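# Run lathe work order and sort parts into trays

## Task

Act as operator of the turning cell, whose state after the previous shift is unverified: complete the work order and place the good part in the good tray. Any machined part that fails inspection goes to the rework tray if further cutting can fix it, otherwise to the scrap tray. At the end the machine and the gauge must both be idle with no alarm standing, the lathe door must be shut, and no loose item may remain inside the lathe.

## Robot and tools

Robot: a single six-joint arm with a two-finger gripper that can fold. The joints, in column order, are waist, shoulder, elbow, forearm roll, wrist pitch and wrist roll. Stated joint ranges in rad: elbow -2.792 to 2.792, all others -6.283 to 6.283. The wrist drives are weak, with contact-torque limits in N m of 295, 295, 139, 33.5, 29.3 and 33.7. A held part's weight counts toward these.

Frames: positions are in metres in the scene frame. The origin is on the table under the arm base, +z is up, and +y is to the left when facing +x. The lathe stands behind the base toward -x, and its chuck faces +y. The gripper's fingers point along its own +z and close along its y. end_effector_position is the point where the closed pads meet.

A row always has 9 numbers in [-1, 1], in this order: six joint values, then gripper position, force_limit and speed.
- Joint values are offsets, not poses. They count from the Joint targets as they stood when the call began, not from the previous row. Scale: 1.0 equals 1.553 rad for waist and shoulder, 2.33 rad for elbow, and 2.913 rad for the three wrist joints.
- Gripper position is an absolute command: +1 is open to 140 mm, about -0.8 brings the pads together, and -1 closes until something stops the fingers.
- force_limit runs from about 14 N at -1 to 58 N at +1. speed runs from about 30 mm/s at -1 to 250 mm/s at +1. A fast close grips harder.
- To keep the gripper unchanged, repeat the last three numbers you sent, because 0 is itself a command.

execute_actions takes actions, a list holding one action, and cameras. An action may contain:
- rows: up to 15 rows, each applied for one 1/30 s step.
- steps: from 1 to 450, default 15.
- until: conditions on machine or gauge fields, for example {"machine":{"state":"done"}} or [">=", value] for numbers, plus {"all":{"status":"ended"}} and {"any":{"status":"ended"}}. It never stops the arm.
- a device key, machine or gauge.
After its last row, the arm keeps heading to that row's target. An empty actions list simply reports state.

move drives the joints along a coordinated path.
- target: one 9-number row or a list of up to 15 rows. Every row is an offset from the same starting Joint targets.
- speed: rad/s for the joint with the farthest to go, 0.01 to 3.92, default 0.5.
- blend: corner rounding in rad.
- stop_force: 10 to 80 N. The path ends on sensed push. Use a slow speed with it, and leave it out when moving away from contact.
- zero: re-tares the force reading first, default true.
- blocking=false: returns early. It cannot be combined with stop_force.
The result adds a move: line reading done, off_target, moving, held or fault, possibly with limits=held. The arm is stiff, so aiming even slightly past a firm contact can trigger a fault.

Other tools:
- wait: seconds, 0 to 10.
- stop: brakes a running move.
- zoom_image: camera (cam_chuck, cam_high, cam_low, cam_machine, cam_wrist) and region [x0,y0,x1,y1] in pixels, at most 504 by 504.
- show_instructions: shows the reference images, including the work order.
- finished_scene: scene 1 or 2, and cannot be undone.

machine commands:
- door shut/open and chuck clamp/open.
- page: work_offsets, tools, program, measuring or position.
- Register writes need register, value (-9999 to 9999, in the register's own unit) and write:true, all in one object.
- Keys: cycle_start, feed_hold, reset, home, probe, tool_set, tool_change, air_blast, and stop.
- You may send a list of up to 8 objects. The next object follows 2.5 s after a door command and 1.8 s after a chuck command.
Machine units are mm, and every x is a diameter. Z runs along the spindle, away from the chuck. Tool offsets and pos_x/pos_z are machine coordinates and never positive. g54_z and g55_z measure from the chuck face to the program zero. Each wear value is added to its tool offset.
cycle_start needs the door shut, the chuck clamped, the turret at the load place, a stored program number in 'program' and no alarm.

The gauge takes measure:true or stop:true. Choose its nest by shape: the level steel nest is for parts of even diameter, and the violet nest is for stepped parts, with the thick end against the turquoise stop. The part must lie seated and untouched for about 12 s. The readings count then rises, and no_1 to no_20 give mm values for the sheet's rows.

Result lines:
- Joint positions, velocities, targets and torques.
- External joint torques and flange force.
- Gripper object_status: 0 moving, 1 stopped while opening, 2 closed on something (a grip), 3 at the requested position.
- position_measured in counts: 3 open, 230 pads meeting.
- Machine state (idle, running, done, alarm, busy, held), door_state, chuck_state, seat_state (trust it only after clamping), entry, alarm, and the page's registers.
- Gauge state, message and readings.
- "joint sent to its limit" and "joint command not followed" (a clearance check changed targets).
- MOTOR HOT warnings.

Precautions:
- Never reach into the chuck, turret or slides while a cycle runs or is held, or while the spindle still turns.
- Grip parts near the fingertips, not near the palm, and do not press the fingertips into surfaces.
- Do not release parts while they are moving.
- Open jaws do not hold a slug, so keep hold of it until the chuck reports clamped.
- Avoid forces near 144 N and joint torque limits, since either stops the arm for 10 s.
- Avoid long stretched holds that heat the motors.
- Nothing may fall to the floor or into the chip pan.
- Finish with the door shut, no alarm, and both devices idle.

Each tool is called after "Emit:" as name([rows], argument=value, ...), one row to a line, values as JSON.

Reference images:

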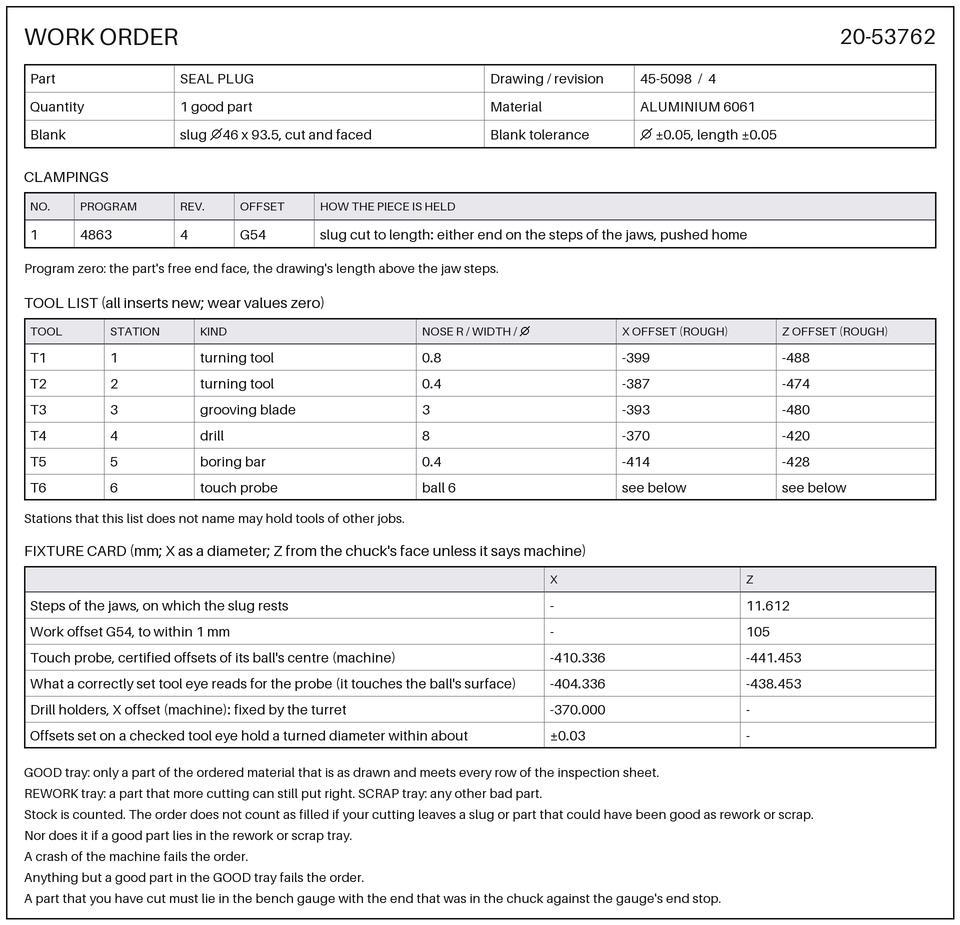

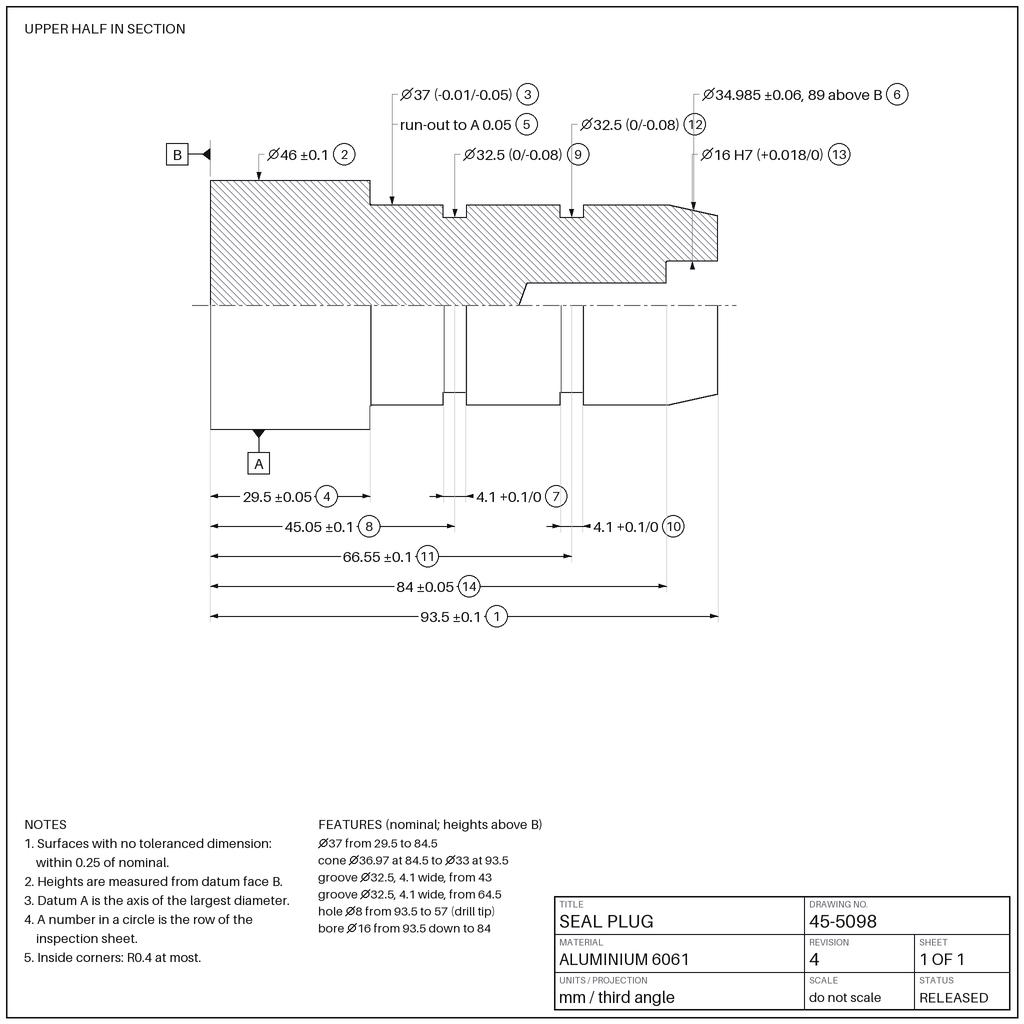

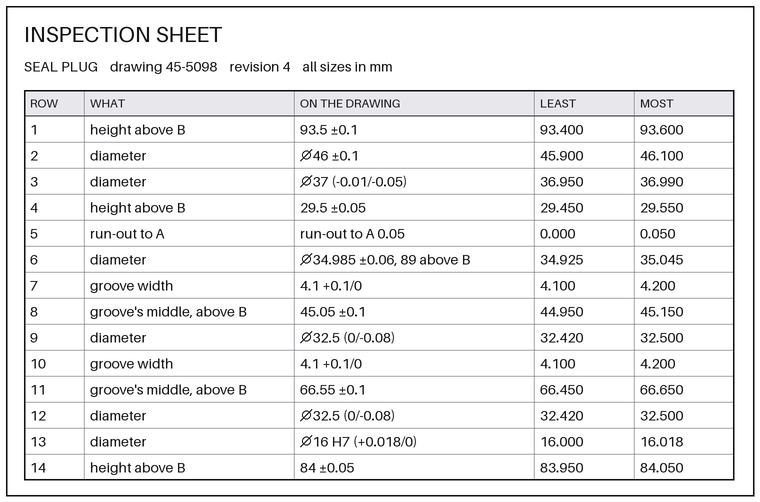

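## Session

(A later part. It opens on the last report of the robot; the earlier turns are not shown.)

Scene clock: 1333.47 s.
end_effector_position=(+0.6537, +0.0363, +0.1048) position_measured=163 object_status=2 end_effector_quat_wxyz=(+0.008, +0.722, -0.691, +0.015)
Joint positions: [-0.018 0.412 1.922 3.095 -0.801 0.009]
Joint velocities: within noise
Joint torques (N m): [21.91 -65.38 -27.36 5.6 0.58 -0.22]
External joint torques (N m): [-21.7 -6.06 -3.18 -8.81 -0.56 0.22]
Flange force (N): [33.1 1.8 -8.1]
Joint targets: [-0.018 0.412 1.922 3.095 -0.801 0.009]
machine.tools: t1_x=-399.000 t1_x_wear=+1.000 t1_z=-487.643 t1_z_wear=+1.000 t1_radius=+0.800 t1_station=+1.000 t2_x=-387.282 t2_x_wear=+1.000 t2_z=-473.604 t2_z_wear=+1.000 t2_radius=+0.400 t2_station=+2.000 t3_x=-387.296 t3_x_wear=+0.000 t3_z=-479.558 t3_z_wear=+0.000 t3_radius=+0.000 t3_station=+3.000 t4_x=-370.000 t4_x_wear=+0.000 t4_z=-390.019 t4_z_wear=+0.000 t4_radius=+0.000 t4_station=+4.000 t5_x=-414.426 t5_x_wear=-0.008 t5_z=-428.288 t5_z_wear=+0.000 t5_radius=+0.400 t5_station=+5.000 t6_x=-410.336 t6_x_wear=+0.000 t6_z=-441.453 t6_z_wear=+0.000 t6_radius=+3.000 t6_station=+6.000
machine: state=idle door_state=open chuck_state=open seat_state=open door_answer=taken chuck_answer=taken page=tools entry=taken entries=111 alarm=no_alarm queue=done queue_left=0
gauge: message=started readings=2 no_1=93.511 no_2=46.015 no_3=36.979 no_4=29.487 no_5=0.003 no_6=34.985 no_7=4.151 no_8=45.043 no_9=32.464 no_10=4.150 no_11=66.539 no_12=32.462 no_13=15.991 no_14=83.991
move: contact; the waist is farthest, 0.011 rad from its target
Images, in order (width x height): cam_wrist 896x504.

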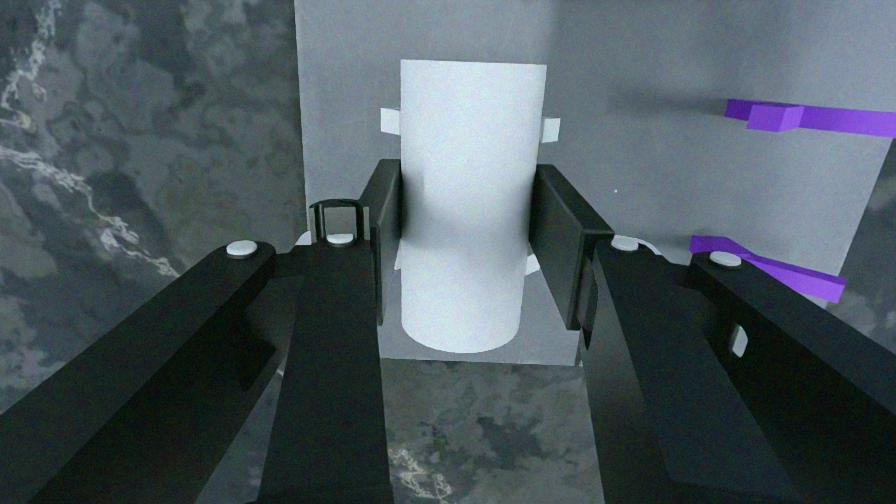

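Firm stop. Release and measure.

Emit:
move(target=[-0.0004,0,0,0,0,0,-1,0,-1], speed=0.02, cameras=[])

Emit:
move([
  [0,0,0,0,0,0,0.15,0,-1],
  [0,-0.0557,-0.0219,0,-0.047,0,0.15,0,-1],
], speed=0.15, cameras=["cam_wrist"])

Emit:
execute_actions([
  {"gauge":{"measure":true},"machine":{"door":"shut"},"steps":400,"until":{"gauge":{"readings":["=",3]}}},
], cameras=[])

Scene clock: 1337.37 s.
end_effector_position=(+0.6537, +0.0360, +0.1047) position_measured=163 object_status=2 end_effector_quat_wxyz=(+0.008, +0.722, -0.692, +0.015)
Joint positions: [-0.019 0.412 1.922 3.095 -0.801 0.009]
Joint velocities: within noise
Joint torques (N m): [14.23 -65.95 -28.06 2.37 0.59 -0.09]
External joint torques (N m): [-14.21 -5.59 -2.59 -5.6 -0.57 0.09]
Flange force (N): [21.9 2.0 -7.9]
Joint targets: [-0.019 0.412 1.922 3.095 -0.801 0.009]
machine.tools: t1_x=-399.000 t1_x_wear=+1.000 t1_z=-487.643 t1_z_wear=+1.000 t1_radius=+0.800 t1_station=+1.000 t2_x=-387.282 t2_x_wear=+1.000 t2_z=-473.604 t2_z_wear=+1.000 t2_radius=+0.400 t2_station=+2.000 t3_x=-387.296 t3_x_wear=+0.000 t3_z=-479.558 t3_z_wear=+0.000 t3_radius=+0.000 t3_station=+3.000 t4_x=-370.000 t4_x_wear=+0.000 t4_z=-390.019 t4_z_wear=+0.000 t4_radius=+0.000 t4_station=+4.000 t5_x=-414.426 t5_x_wear=-0.008 t5_z=-428.288 t5_z_wear=+0.000 t5_radius=+0.400 t5_station=+5.000 t6_x=-410.336 t6_x_wear=+0.000 t6_z=-441.453 t6_z_wear=+0.000 t6_radius=+3.000 t6_station=+6.000
machine: state=idle door_state=open chuck_state=open seat_state=open door_answer=taken chuck_answer=taken page=tools entry=taken entries=111 alarm=no_alarm queue=done queue_left=0
gauge: message=started readings=2 no_1=93.511 no_2=46.015 no_3=36.979 no_4=29.487 no_5=0.003 no_6=34.985 no_7=4.151 no_8=45.043 no_9=32.464 no_10=4.150 no_11=66.539 no_12=32.462 no_13=15.991 no_14=83.991
move: done
No camera images: "cameras" was empty.

Scene clock: 1340.00 s.
end_effector_position=(+0.6529, +0.0344, +0.1831) position_measured=110 object_status=3 end_effector_quat_wxyz=(+0.009, +0.720, -0.693, +0.016)
Joint positions: [-0.019 0.326 1.871 3.095 -0.938 0.009]
Joint velocities: within noise
Joint torques (N m): [-0.54 -65.52 -33.56 -3.58 0.13 0.24]
External joint torques (N m): [0.78 -1.48 -0.61 -0.02 -0.11 -0.24]
Flange force (N): [-0.7 0.7 -2.2]
Joint targets: [-0.019 0.326 1.871 3.095 -0.938 0.009]
machine.tools: t1_x=-399.000 t1_x_wear=+1.000 t1_z=-487.643 t1_z_wear=+1.000 t1_radius=+0.800 t1_station=+1.000 t2_x=-387.282 t2_x_wear=+1.000 t2_z=-473.604 t2_z_wear=+1.000 t2_radius=+0.400 t2_station=+2.000 t3_x=-387.296 t3_x_wear=+0.000 t3_z=-479.558 t3_z_wear=+0.000 t3_radius=+0.000 t3_station=+3.000 t4_x=-370.000 t4_x_wear=+0.000 t4_z=-390.019 t4_z_wear=+0.000 t4_radius=+0.000 t4_station=+4.000 t5_x=-414.426 t5_x_wear=-0.008 t5_z=-428.288 t5_z_wear=+0.000 t5_radius=+0.400 t5_station=+5.000 t6_x=-410.336 t6_x_wear=+0.000 t6_z=-441.453 t6_z_wear=+0.000 t6_radius=+3.000 t6_station=+6.000
machine: state=idle door_state=open chuck_state=open seat_state=open door_answer=taken chuck_answer=taken page=tools entry=taken entries=111 alarm=no_alarm queue=done queue_left=0
gauge: message=started readings=2 no_1=93.511 no_2=46.015 no_3=36.979 no_4=29.487 no_5=0.003 no_6=34.985 no_7=4.151 no_8=45.043 no_9=32.464 no_10=4.150 no_11=66.539 no_12=32.462 no_13=15.991 no_14=83.991
move: done
Images, in order (width x height): cam_wrist 896x504.

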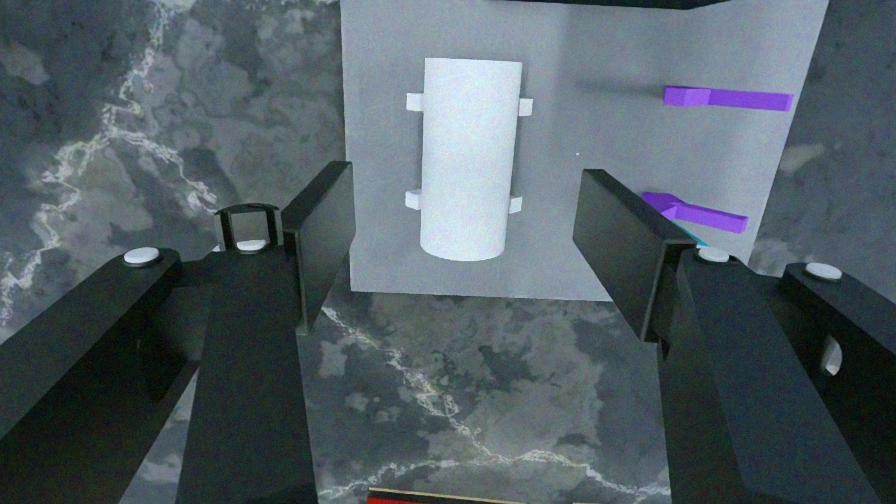

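Scene clock: 1352.20 s.
end_effector_position=(+0.6529, +0.0344, +0.1831) position_measured=110 object_status=3 end_effector_quat_wxyz=(+0.009, +0.720, -0.693, +0.016)
Joint positions: [-0.019 0.326 1.871 3.095 -0.938 0.009]
Joint velocities: within noise
Joint torques (N m): [-0.71 -65.59 -33.52 -3.53 0.21 0.28]
External joint torques (N m): [0.81 -1.05 -0.5 -0.06 -0.2 -0.28]
Flange force (N): [-0.7 0.3 -1.8]
Joint targets: [-0.019 0.326 1.871 3.095 -0.938 0.009]
Tool commands: gripper/position=+0.15 gripper/force_limit=+0.0 gripper/speed=-1.0
machine.tools: t1_x=-399.000 t1_x_wear=+1.000 t1_z=-487.643 t1_z_wear=+1.000 t1_radius=+0.800 t1_station=+1.000 t2_x=-387.282 t2_x_wear=+1.000 t2_z=-473.604 t2_z_wear=+1.000 t2_radius=+0.400 t2_station=+2.000 t3_x=-387.296 t3_x_wear=+0.000 t3_z=-479.558 t3_z_wear=+0.000 t3_radius=+0.000 t3_station=+3.000 t4_x=-370.000 t4_x_wear=+0.000 t4_z=-390.019 t4_z_wear=+0.000 t4_radius=+0.000 t4_station=+4.000 t5_x=-414.426 t5_x_wear=-0.008 t5_z=-428.288 t5_z_wear=+0.000 t5_radius=+0.400 t5_station=+5.000 t6_x=-410.336 t6_x_wear=+0.000 t6_z=-441.453 t6_z_wear=+0.000 t6_radius=+3.000 t6_station=+6.000
machine: state=idle door_state=shut chuck_state=open seat_state=open door_answer=taken chuck_answer=taken page=tools entry=taken entries=111 alarm=no_alarm queue=done queue_left=0
gauge: message=started readings=3 no_1=93.512 no_2=46.014 no_3=36.974 no_4=29.486 no_5=0.003 no_6=34.986 no_7=4.149 no_8=45.040 no_9=32.462 no_10=4.153 no_11=66.542 no_12=32.463 no_13=16.003 no_14=83.988
No camera images: "cameras" was empty.

Emit:
execute_actions([
  {"gauge":{"measure":true},"steps":400,"until":{"gauge":{"readings":["=",4]}}},
], cameras=[])

Emit:
execute_actions([
  {"gauge":{"measure":true},"steps":400,"until":{"gauge":{"readings":["=",5]}}},
], cameras=[])

Scene clock: 1367.27 s.
end_effector_position=(+0.6529, +0.0344, +0.1831) position_measured=110 object_status=3 end_effector_quat_wxyz=(+0.009, +0.720, -0.693, +0.016)
Joint positions: [-0.019 0.326 1.871 3.095 -0.938 0.009]
Joint velocities: within noise
Joint torques (N m): [-0.32 -65.31 -33.55 -3.57 0.24 0.24]
External joint torques (N m): [0.45 -1.29 -0.61 -0.04 -0.21 -0.24]
Flange force (N): [-0.2 0.4 -2.2]
Joint targets: [-0.019 0.326 1.871 3.095 -0.938 0.009]
Tool commands: gripper/position=+0.15 gripper/force_limit=+0.0 gripper/speed=-1.0
machine.tools: t1_x=-399.000 t1_x_wear=+1.000 t1_z=-487.643 t1_z_wear=+1.000 t1_radius=+0.800 t1_station=+1.000 t2_x=-387.282 t2_x_wear=+1.000 t2_z=-473.604 t2_z_wear=+1.000 t2_radius=+0.400 t2_station=+2.000 t3_x=-387.296 t3_x_wear=+0.000 t3_z=-479.558 t3_z_wear=+0.000 t3_radius=+0.000 t3_station=+3.000 t4_x=-370.000 t4_x_wear=+0.000 t4_z=-390.019 t4_z_wear=+0.000 t4_radius=+0.000 t4_station=+4.000 t5_x=-414.426 t5_x_wear=-0.008 t5_z=-428.288 t5_z_wear=+0.000 t5_radius=+0.400 t5_station=+5.000 t6_x=-410.336 t6_x_wear=+0.000 t6_z=-441.453 t6_z_wear=+0.000 t6_radius=+3.000 t6_station=+6.000
machine: state=idle door_state=shut chuck_state=open seat_state=open door_answer=taken chuck_answer=taken page=tools entry=taken entries=111 alarm=no_alarm queue=done queue_left=0
gauge: message=started readings=4 no_1=93.510 no_2=46.017 no_3=36.975 no_4=29.487 no_5=0.002 no_6=34.988 no_7=4.150 no_8=45.044 no_9=32.461 no_10=4.151 no_11=66.535 no_12=32.463 no_13=16.004 no_14=83.988
No camera images: "cameras" was empty.

Scene clock: 1379.47 s.
end_effector_position=(+0.6529, +0.0344, +0.1831) position_measured=110 object_status=3 end_effector_quat_wxyz=(+0.009, +0.720, -0.693, +0.016)
Joint positions: [-0.019 0.326 1.871 3.095 -0.938 0.009]
Joint velocities: within noise
Joint torques (N m): [-0.64 -65.02 -33.59 -3.46 0.09 0.16]
External joint torques (N m): [0.67 -1.25 -0.45 -0.13 -0.07 -0.16]
Flange force (N): [-0.7 0.8 -1.7]
Joint targets: [-0.019 0.326 1.871 3.095 -0.938 0.009]
Tool commands: gripper/position=+0.15 gripper/force_limit=+0.0 gripper/speed=-1.0
machine.tools: t1_x=-399.000 t1_x_wear=+1.000 t1_z=-487.643 t1_z_wear=+1.000 t1_radius=+0.800 t1_station=+1.000 t2_x=-387.282 t2_x_wear=+1.000 t2_z=-473.604 t2_z_wear=+1.000 t2_radius=+0.400 t2_station=+2.000 t3_x=-387.296 t3_x_wear=+0.000 t3_z=-479.558 t3_z_wear=+0.000 t3_radius=+0.000 t3_station=+3.000 t4_x=-370.000 t4_x_wear=+0.000 t4_z=-390.019 t4_z_wear=+0.000 t4_radius=+0.000 t4_station=+4.000 t5_x=-414.426 t5_x_wear=-0.008 t5_z=-428.288 t5_z_wear=+0.000 t5_radius=+0.400 t5_station=+5.000 t6_x=-410.336 t6_x_wear=+0.000 t6_z=-441.453 t6_z_wear=+0.000 t6_radius=+3.000 t6_station=+6.000
machine: state=idle door_state=shut chuck_state=open seat_state=open door_answer=taken chuck_answer=taken page=tools entry=taken entries=111 alarm=no_alarm queue=done queue_left=0
gauge: message=started readings=5 no_1=93.508 no_2=46.016 no_3=36.976 no_4=29.489 no_5=0.002 no_6=34.987 no_7=4.150 no_8=45.036 no_9=32.463 no_10=4.152 no_11=66.537 no_12=32.462 no_13=16.006 no_14=83.986
No camera images: "cameras" was empty.

Emit:
move([
  [-0.005,0,0,0,0,-0.0026,0.15,0,-1],
  [-0.005,0.0557,0.0219,0,0.047,-0.0026,0.15,0,-1],
], speed=0.15, cameras=[])

Emit:
execute_actions([
  {"rows":[[0,0,0,0,0,0,-1,0,-1]],"steps":90},
], cameras=["cam_wrist"])

Emit:
move([
  [0,-0.0557,-0.0219,0,-0.047,0,-1,0,-1],
  [0.493,-0.1133,-0.0321,-0.0002,-0.088,0.2942,-1,0,-1],
], speed=[0.2,0.6], blend=0.01, cameras=["cam_wrist","cam_high"])

Scene clock: 1389.77 s.
end_effector_position=(+0.6540, +0.0309, +0.1048) position_measured=110 object_status=3 end_effector_quat_wxyz=(+0.008, +0.722, -0.692, +0.015)
Joint positions: [-0.027 0.412 1.922 3.095 -0.801 0.001]
Joint velocities: within noise
Joint torques (N m): [-0.25 -69.23 -29.88 -3.13 0.17 0.2]
External joint torques (N m): [0.4 -2.15 -0.71 -0.08 -0.15 -0.2]
Flange force (N): [-0.2 1.1 -3.2]
Joint targets: [-0.027 0.412 1.922 3.095 -0.801 0.001]
machine.tools: t1_x=-399.000 t1_x_wear=+1.000 t1_z=-487.643 t1_z_wear=+1.000 t1_radius=+0.800 t1_station=+1.000 t2_x=-387.282 t2_x_wear=+1.000 t2_z=-473.604 t2_z_wear=+1.000 t2_radius=+0.400 t2_station=+2.000 t3_x=-387.296 t3_x_wear=+0.000 t3_z=-479.558 t3_z_wear=+0.000 t3_radius=+0.000 t3_station=+3.000 t4_x=-370.000 t4_x_wear=+0.000 t4_z=-390.019 t4_z_wear=+0.000 t4_radius=+0.000 t4_station=+4.000 t5_x=-414.426 t5_x_wear=-0.008 t5_z=-428.288 t5_z_wear=+0.000 t5_radius=+0.400 t5_station=+5.000 t6_x=-410.336 t6_x_wear=+0.000 t6_z=-441.453 t6_z_wear=+0.000 t6_radius=+3.000 t6_station=+6.000
machine: state=idle door_state=shut chuck_state=open seat_state=open door_answer=taken chuck_answer=taken page=tools entry=taken entries=111 alarm=no_alarm queue=done queue_left=0
gauge: message=started readings=5 no_1=93.508 no_2=46.016 no_3=36.976 no_4=29.489 no_5=0.002 no_6=34.987 no_7=4.150 no_8=45.036 no_9=32.463 no_10=4.152 no_11=66.537 no_12=32.462 no_13=16.006 no_14=83.986
move: done
No camera images: "cameras" was empty.

Scene clock: 1392.97 s.
end_effector_position=(+0.6540, +0.0309, +0.1047) position_measured=163 object_status=2 end_effector_quat_wxyz=(+0.008, +0.722, -0.692, +0.015)
Joint positions: [-0.027 0.412 1.922 3.095 -0.801 0.001]
Joint velocities: within noise
Joint torques (N m): [-0.6 -60.52 -34.01 -3.64 5.84 -0.26]
External joint torques (N m): [0.52 -10.91 3.46 0.42 -5.82 0.26]
Flange force (N): [-0.4 15.9 -21.3]
Joint targets: [-0.027 0.412 1.922 3.095 -0.801 0.001]
machine.tools: t1_x=-399.000 t1_x_wear=+1.000 t1_z=-487.643 t1_z_wear=+1.000 t1_radius=+0.800 t1_station=+1.000 t2_x=-387.282 t2_x_wear=+1.000 t2_z=-473.604 t2_z_wear=+1.000 t2_radius=+0.400 t2_station=+2.000 t3_x=-387.296 t3_x_wear=+0.000 t3_z=-479.558 t3_z_wear=+0.000 t3_radius=+0.000 t3_station=+3.000 t4_x=-370.000 t4_x_wear=+0.000 t4_z=-390.019 t4_z_wear=+0.000 t4_radius=+0.000 t4_station=+4.000 t5_x=-414.426 t5_x_wear=-0.008 t5_z=-428.288 t5_z_wear=+0.000 t5_radius=+0.400 t5_station=+5.000 t6_x=-410.336 t6_x_wear=+0.000 t6_z=-441.453 t6_z_wear=+0.000 t6_radius=+3.000 t6_station=+6.000
machine: state=idle door_state=shut chuck_state=open seat_state=open door_answer=taken chuck_answer=taken page=tools entry=taken entries=111 alarm=no_alarm queue=done queue_left=0
gauge: message=started readings=5 no_1=93.508 no_2=46.016 no_3=36.976 no_4=29.489 no_5=0.002 no_6=34.987 no_7=4.150 no_8=45.036 no_9=32.463 no_10=4.152 no_11=66.537 no_12=32.462 no_13=16.006 no_14=83.986
Images, in order (width x height): cam_wrist 896x504.

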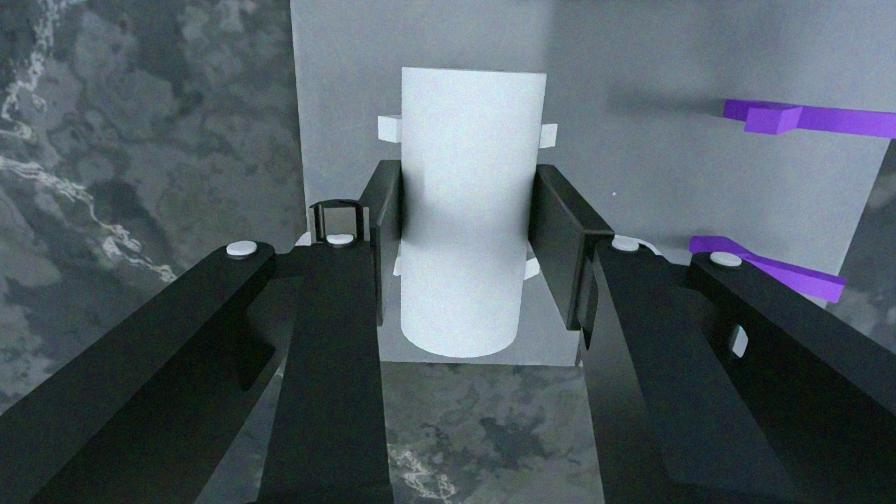

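Scene clock: 1395.53 s.
end_effector_position=(+0.4358, +0.4580, +0.2521) position_measured=163 object_status=2 end_effector_quat_wxyz=(-0.003, +0.686, -0.727, +0.021)
Joint positions: [0.739 0.236 1.848 3.094 -1.057 0.858]
Joint velocities: within noise
Joint torques (N m): [-0.41 -61.71 -38.48 -3.77 0.14 0.26]
External joint torques (N m): [0.22 1.38 1.93 -0.1 -0.17 -0.26]
Flange force (N): [1.2 1.0 2.7]
Joint targets: [0.739 0.236 1.848 3.094 -1.057 0.858]
machine.tools: t1_x=-399.000 t1_x_wear=+1.000 t1_z=-487.643 t1_z_wear=+1.000 t1_radius=+0.800 t1_station=+1.000 t2_x=-387.282 t2_x_wear=+1.000 t2_z=-473.604 t2_z_wear=+1.000 t2_radius=+0.400 t2_station=+2.000 t3_x=-387.296 t3_x_wear=+0.000 t3_z=-479.558 t3_z_wear=+0.000 t3_radius=+0.000 t3_station=+3.000 t4_x=-370.000 t4_x_wear=+0.000 t4_z=-390.019 t4_z_wear=+0.000 t4_radius=+0.000 t4_station=+4.000 t5_x=-414.426 t5_x_wear=-0.008 t5_z=-428.288 t5_z_wear=+0.000 t5_radius=+0.400 t5_station=+5.000 t6_x=-410.336 t6_x_wear=+0.000 t6_z=-441.453 t6_z_wear=+0.000 t6_radius=+3.000 t6_station=+6.000
machine: state=idle door_state=shut chuck_state=open seat_state=open door_answer=taken chuck_answer=taken page=tools entry=taken entries=111 alarm=no_alarm queue=done queue_left=0
gauge: message=started readings=5 no_1=93.508 no_2=46.016 no_3=36.976 no_4=29.489 no_5=0.002 no_6=34.987 no_7=4.150 no_8=45.036 no_9=32.463 no_10=4.152 no_11=66.537 no_12=32.462 no_13=16.006 no_14=83.986
move: done
Images, in order (width x height): cam_high 896x504, cam_wrist 896x504.

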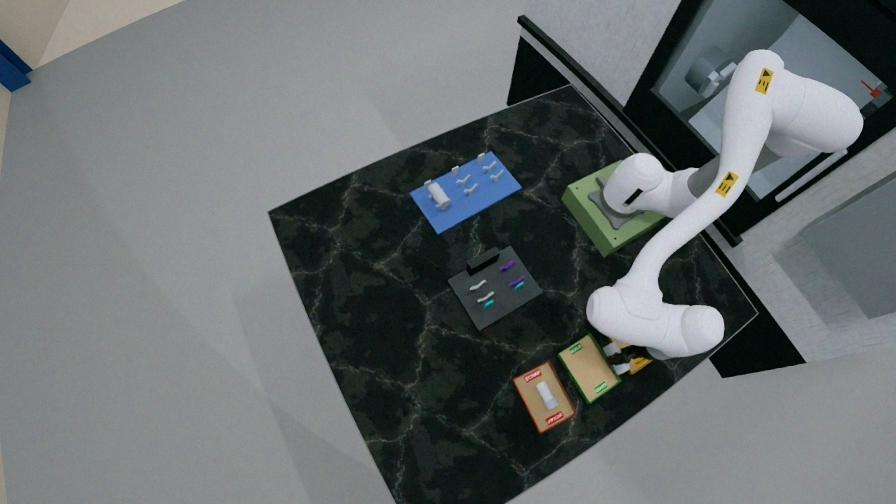

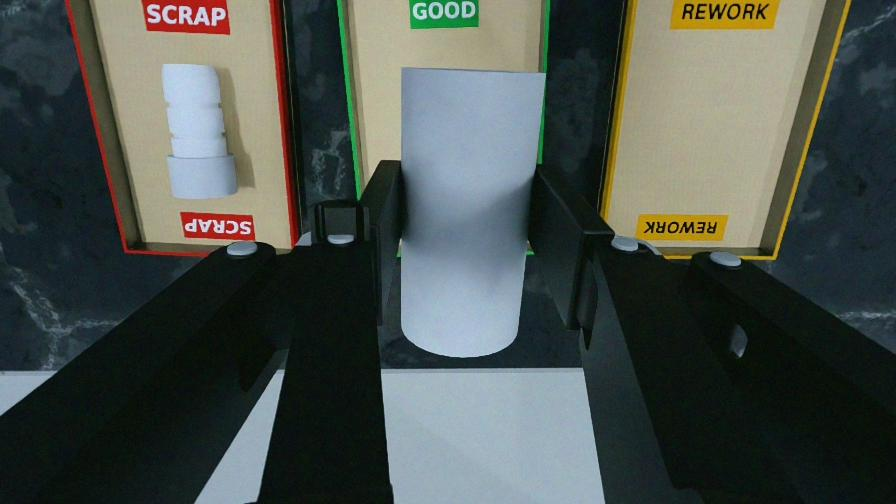

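Emit:
move(target=[0,0.1201,0.0555,0,0.1084,0,-1,0,-1], speed=0.2, cameras=["cam_wrist"])

Emit:
move(target=[0,0.02,0.006,0,0.0175,0,-1,0,-1], speed=0.03, stop_force=10, cameras=["cam_wrist"])

Scene clock: 1400.17 s.
end_effector_position=(+0.4341, +0.4607, +0.0769) position_measured=163 object_status=2 end_effector_quat_wxyz=(-0.003, +0.691, -0.723, +0.016)
Joint positions: [0.739 0.423 1.977 3.094 -0.741 0.858]
Joint velocities: within noise
Joint torques (N m): [-0.64 -71.73 -29.69 -2.97 0.14 0.18]
External joint torques (N m): [0.59 1.4 0.94 -0.04 -0.16 -0.19]
Flange force (N): [-0.4 0.6 2.0]
Joint targets: [0.739 0.423 1.977 3.094 -0.741 0.858]
machine.tools: t1_x=-399.000 t1_x_wear=+1.000 t1_z=-487.643 t1_z_wear=+1.000 t1_radius=+0.800 t1_station=+1.000 t2_x=-387.282 t2_x_wear=+1.000 t2_z=-473.604 t2_z_wear=+1.000 t2_radius=+0.400 t2_station=+2.000 t3_x=-387.296 t3_x_wear=+0.000 t3_z=-479.558 t3_z_wear=+0.000 t3_radius=+0.000 t3_station=+3.000 t4_x=-370.000 t4_x_wear=+0.000 t4_z=-390.019 t4_z_wear=+0.000 t4_radius=+0.000 t4_station=+4.000 t5_x=-414.426 t5_x_wear=-0.008 t5_z=-428.288 t5_z_wear=+0.000 t5_radius=+0.400 t5_station=+5.000 t6_x=-410.336 t6_x_wear=+0.000 t6_z=-441.453 t6_z_wear=+0.000 t6_radius=+3.000 t6_station=+6.000
machine: state=idle door_state=shut chuck_state=open seat_state=open door_answer=taken chuck_answer=taken page=tools entry=taken entries=111 alarm=no_alarm queue=done queue_left=0
gauge: message=started readings=5 no_1=93.508 no_2=46.016 no_3=36.976 no_4=29.489 no_5=0.002 no_6=34.987 no_7=4.150 no_8=45.036 no_9=32.463 no_10=4.152 no_11=66.537 no_12=32.462 no_13=16.006 no_14=83.986
move: done
Images, in order (width x height): cam_wrist 896x504.

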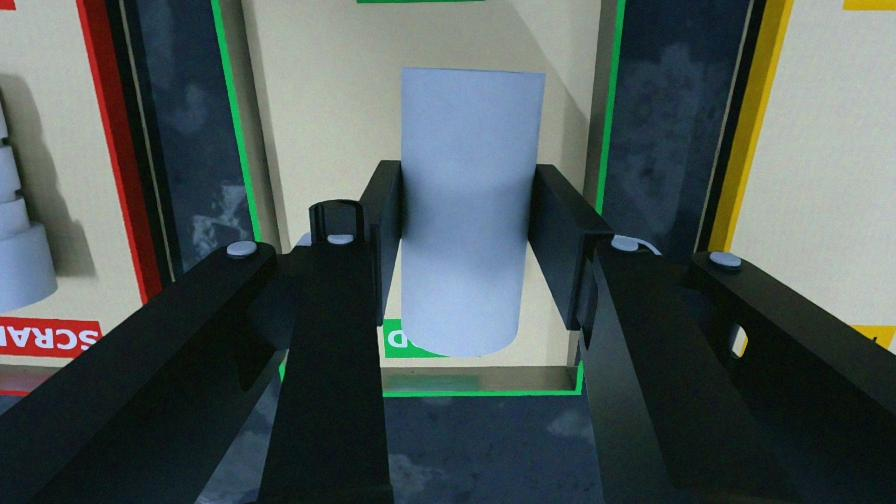

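Scene clock: 1402.27 s.
end_effector_position=(+0.4342, +0.4615, +0.0553) position_measured=163 object_status=2 end_effector_quat_wxyz=(-0.005, +0.691, -0.723, +0.016)
Joint positions: [0.739 0.45 1.989 3.094 -0.697 0.858]
Joint velocities: within noise
Joint torques (N m): [-1.6 -51.9 -20.62 -3.1 2.77 0.16]
External joint torques (N m): [1.23 -19.61 -6.7 0.23 -2.78 -0.16]
Flange force (N): [4.4 4.7 -34.2]
Joint targets: [0.739 0.450 1.989 3.094 -0.697 0.858]
machine.tools: t1_x=-399.000 t1_x_wear=+1.000 t1_z=-487.643 t1_z_wear=+1.000 t1_radius=+0.800 t1_station=+1.000 t2_x=-387.282 t2_x_wear=+1.000 t2_z=-473.604 t2_z_wear=+1.000 t2_radius=+0.400 t2_station=+2.000 t3_x=-387.296 t3_x_wear=+0.000 t3_z=-479.558 t3_z_wear=+0.000 t3_radius=+0.000 t3_station=+3.000 t4_x=-370.000 t4_x_wear=+0.000 t4_z=-390.019 t4_z_wear=+0.000 t4_radius=+0.000 t4_station=+4.000 t5_x=-414.426 t5_x_wear=-0.008 t5_z=-428.288 t5_z_wear=+0.000 t5_radius=+0.400 t5_station=+5.000 t6_x=-410.336 t6_x_wear=+0.000 t6_z=-441.453 t6_z_wear=+0.000 t6_radius=+3.000 t6_station=+6.000
machine: state=idle door_state=shut chuck_state=open seat_state=open door_answer=taken chuck_answer=taken page=tools entry=taken entries=111 alarm=no_alarm queue=done queue_left=0
gauge: message=started readings=5 no_1=93.508 no_2=46.016 no_3=36.976 no_4=29.489 no_5=0.002 no_6=34.987 no_7=4.150 no_8=45.036 no_9=32.463 no_10=4.152 no_11=66.537 no_12=32.462 no_13=16.006 no_14=83.986
move: contact
Images, in order (width x height): cam_wrist 896x504.

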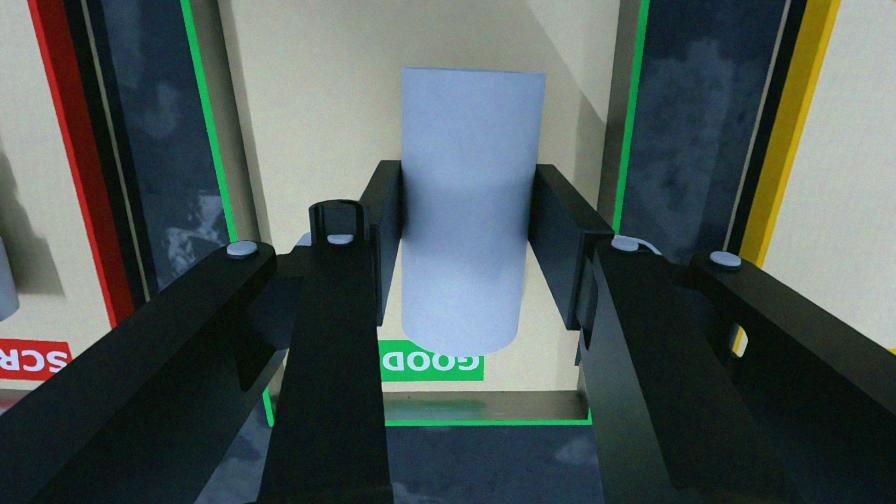

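Contact as predicted. Relieve slightly, open, lift.

Emit:
move([
  [0,-0.0004,0,0,0,0,-1,0,-1],
  [0,-0.0004,0,0,0,0,0.15,0,-1],
  [0,-0.137,-0.0605,0,-0.1235,0,0.15,0,-1],
], speed=[0.04,0.1,0.25], cameras=["cam_wrist"])

Emit:
wait(seconds=0.5, cameras=["cam_chuck"])

Scene clock: 1408.30 s.
end_effector_position=(+0.4356, +0.4580, +0.2512) position_measured=110 object_status=3 end_effector_quat_wxyz=(-0.003, +0.686, -0.727, +0.021)
Joint positions: [0.739 0.237 1.848 3.094 -1.057 0.858]
Joint velocities: within noise
Joint torques (N m): [-0.63 -58.37 -35.74 -3.89 0.21 0.15]
External joint torques (N m): [0.44 -2.21 -0.8 0.02 -0.25 -0.15]
Flange force (N): [1.0 1.3 -3.1]
Joint targets: [0.739 0.237 1.848 3.094 -1.057 0.858]
machine.tools: t1_x=-399.000 t1_x_wear=+1.000 t1_z=-487.643 t1_z_wear=+1.000 t1_radius=+0.800 t1_station=+1.000 t2_x=-387.282 t2_x_wear=+1.000 t2_z=-473.604 t2_z_wear=+1.000 t2_radius=+0.400 t2_station=+2.000 t3_x=-387.296 t3_x_wear=+0.000 t3_z=-479.558 t3_z_wear=+0.000 t3_radius=+0.000 t3_station=+3.000 t4_x=-370.000 t4_x_wear=+0.000 t4_z=-390.019 t4_z_wear=+0.000 t4_radius=+0.000 t4_station=+4.000 t5_x=-414.426 t5_x_wear=-0.008 t5_z=-428.288 t5_z_wear=+0.000 t5_radius=+0.400 t5_station=+5.000 t6_x=-410.336 t6_x_wear=+0.000 t6_z=-441.453 t6_z_wear=+0.000 t6_radius=+3.000 t6_station=+6.000
machine: state=idle door_state=shut chuck_state=open seat_state=open door_answer=taken chuck_answer=taken page=tools entry=taken entries=111 alarm=no_alarm queue=done queue_left=0
gauge: message=started readings=5 no_1=93.508 no_2=46.016 no_3=36.976 no_4=29.489 no_5=0.002 no_6=34.987 no_7=4.150 no_8=45.036 no_9=32.463 no_10=4.152 no_11=66.537 no_12=32.462 no_13=16.006 no_14=83.986
move: done
Images, in order (width x height): cam_wrist 896x504.

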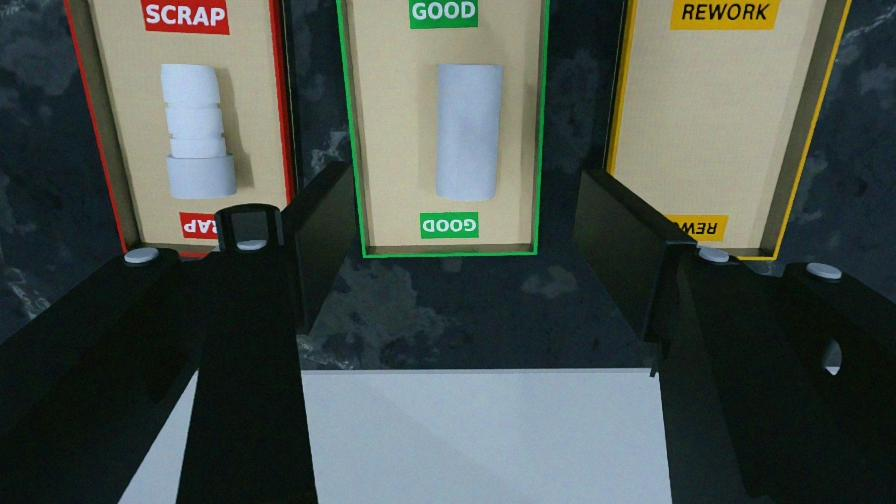

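Scene clock: 1408.80 s.
end_effector_position=(+0.4356, +0.4580, +0.2513) position_measured=110 object_status=3 end_effector_quat_wxyz=(-0.003, +0.686, -0.727, +0.021)
Joint positions: [0.739 0.237 1.848 3.094 -1.057 0.858]
Joint velocities: within noise
Joint torques (N m): [-0.41 -59.31 -36.42 -3.84 0.17 0.23]
External joint torques (N m): [0.12 -1.03 -0.2 -0.04 -0.21 -0.23]
Flange force (N): [1.0 0.5 -1.4]
Joint targets: [0.739 0.237 1.848 3.094 -1.057 0.858]
Tool commands: gripper/position=+0.15 gripper/force_limit=+0.0 gripper/speed=-1.0
machine.tools: t1_x=-399.000 t1_x_wear=+1.000 t1_z=-487.643 t1_z_wear=+1.000 t1_radius=+0.800 t1_station=+1.000 t2_x=-387.282 t2_x_wear=+1.000 t2_z=-473.604 t2_z_wear=+1.000 t2_radius=+0.400 t2_station=+2.000 t3_x=-387.296 t3_x_wear=+0.000 t3_z=-479.558 t3_z_wear=+0.000 t3_radius=+0.000 t3_station=+3.000 t4_x=-370.000 t4_x_wear=+0.000 t4_z=-390.019 t4_z_wear=+0.000 t4_radius=+0.000 t4_station=+4.000 t5_x=-414.426 t5_x_wear=-0.008 t5_z=-428.288 t5_z_wear=+0.000 t5_radius=+0.400 t5_station=+5.000 t6_x=-410.336 t6_x_wear=+0.000 t6_z=-441.453 t6_z_wear=+0.000 t6_radius=+3.000 t6_station=+6.000
machine: state=idle door_state=shut chuck_state=open seat_state=open door_answer=taken chuck_answer=taken page=tools entry=taken entries=111 alarm=no_alarm queue=done queue_left=0
gauge: message=started readings=5 no_1=93.508 no_2=46.016 no_3=36.976 no_4=29.489 no_5=0.002 no_6=34.987 no_7=4.150 no_8=45.036 no_9=32.463 no_10=4.152 no_11=66.537 no_12=32.462 no_13=16.006 no_14=83.986
wait: 0.50 s
Images, in order (width x height): cam_chuck 896x504.

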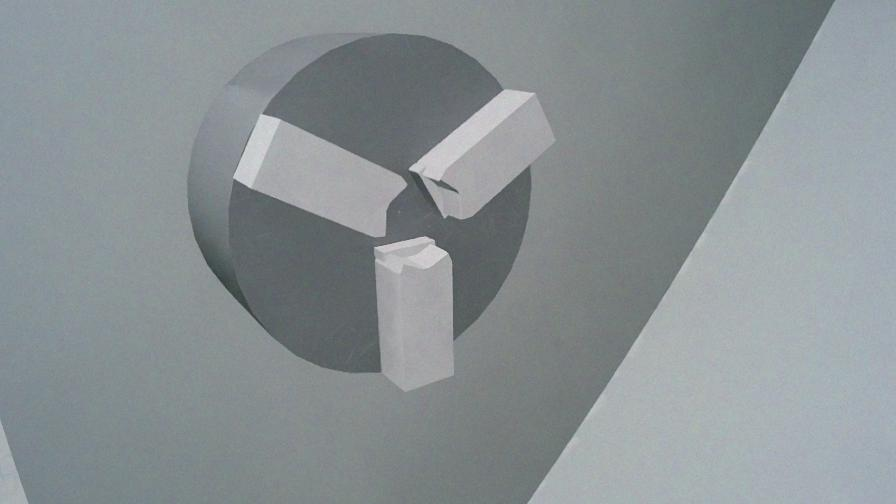

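Emit:
finished_scene(scene=2)

The scene is finished: the task was done.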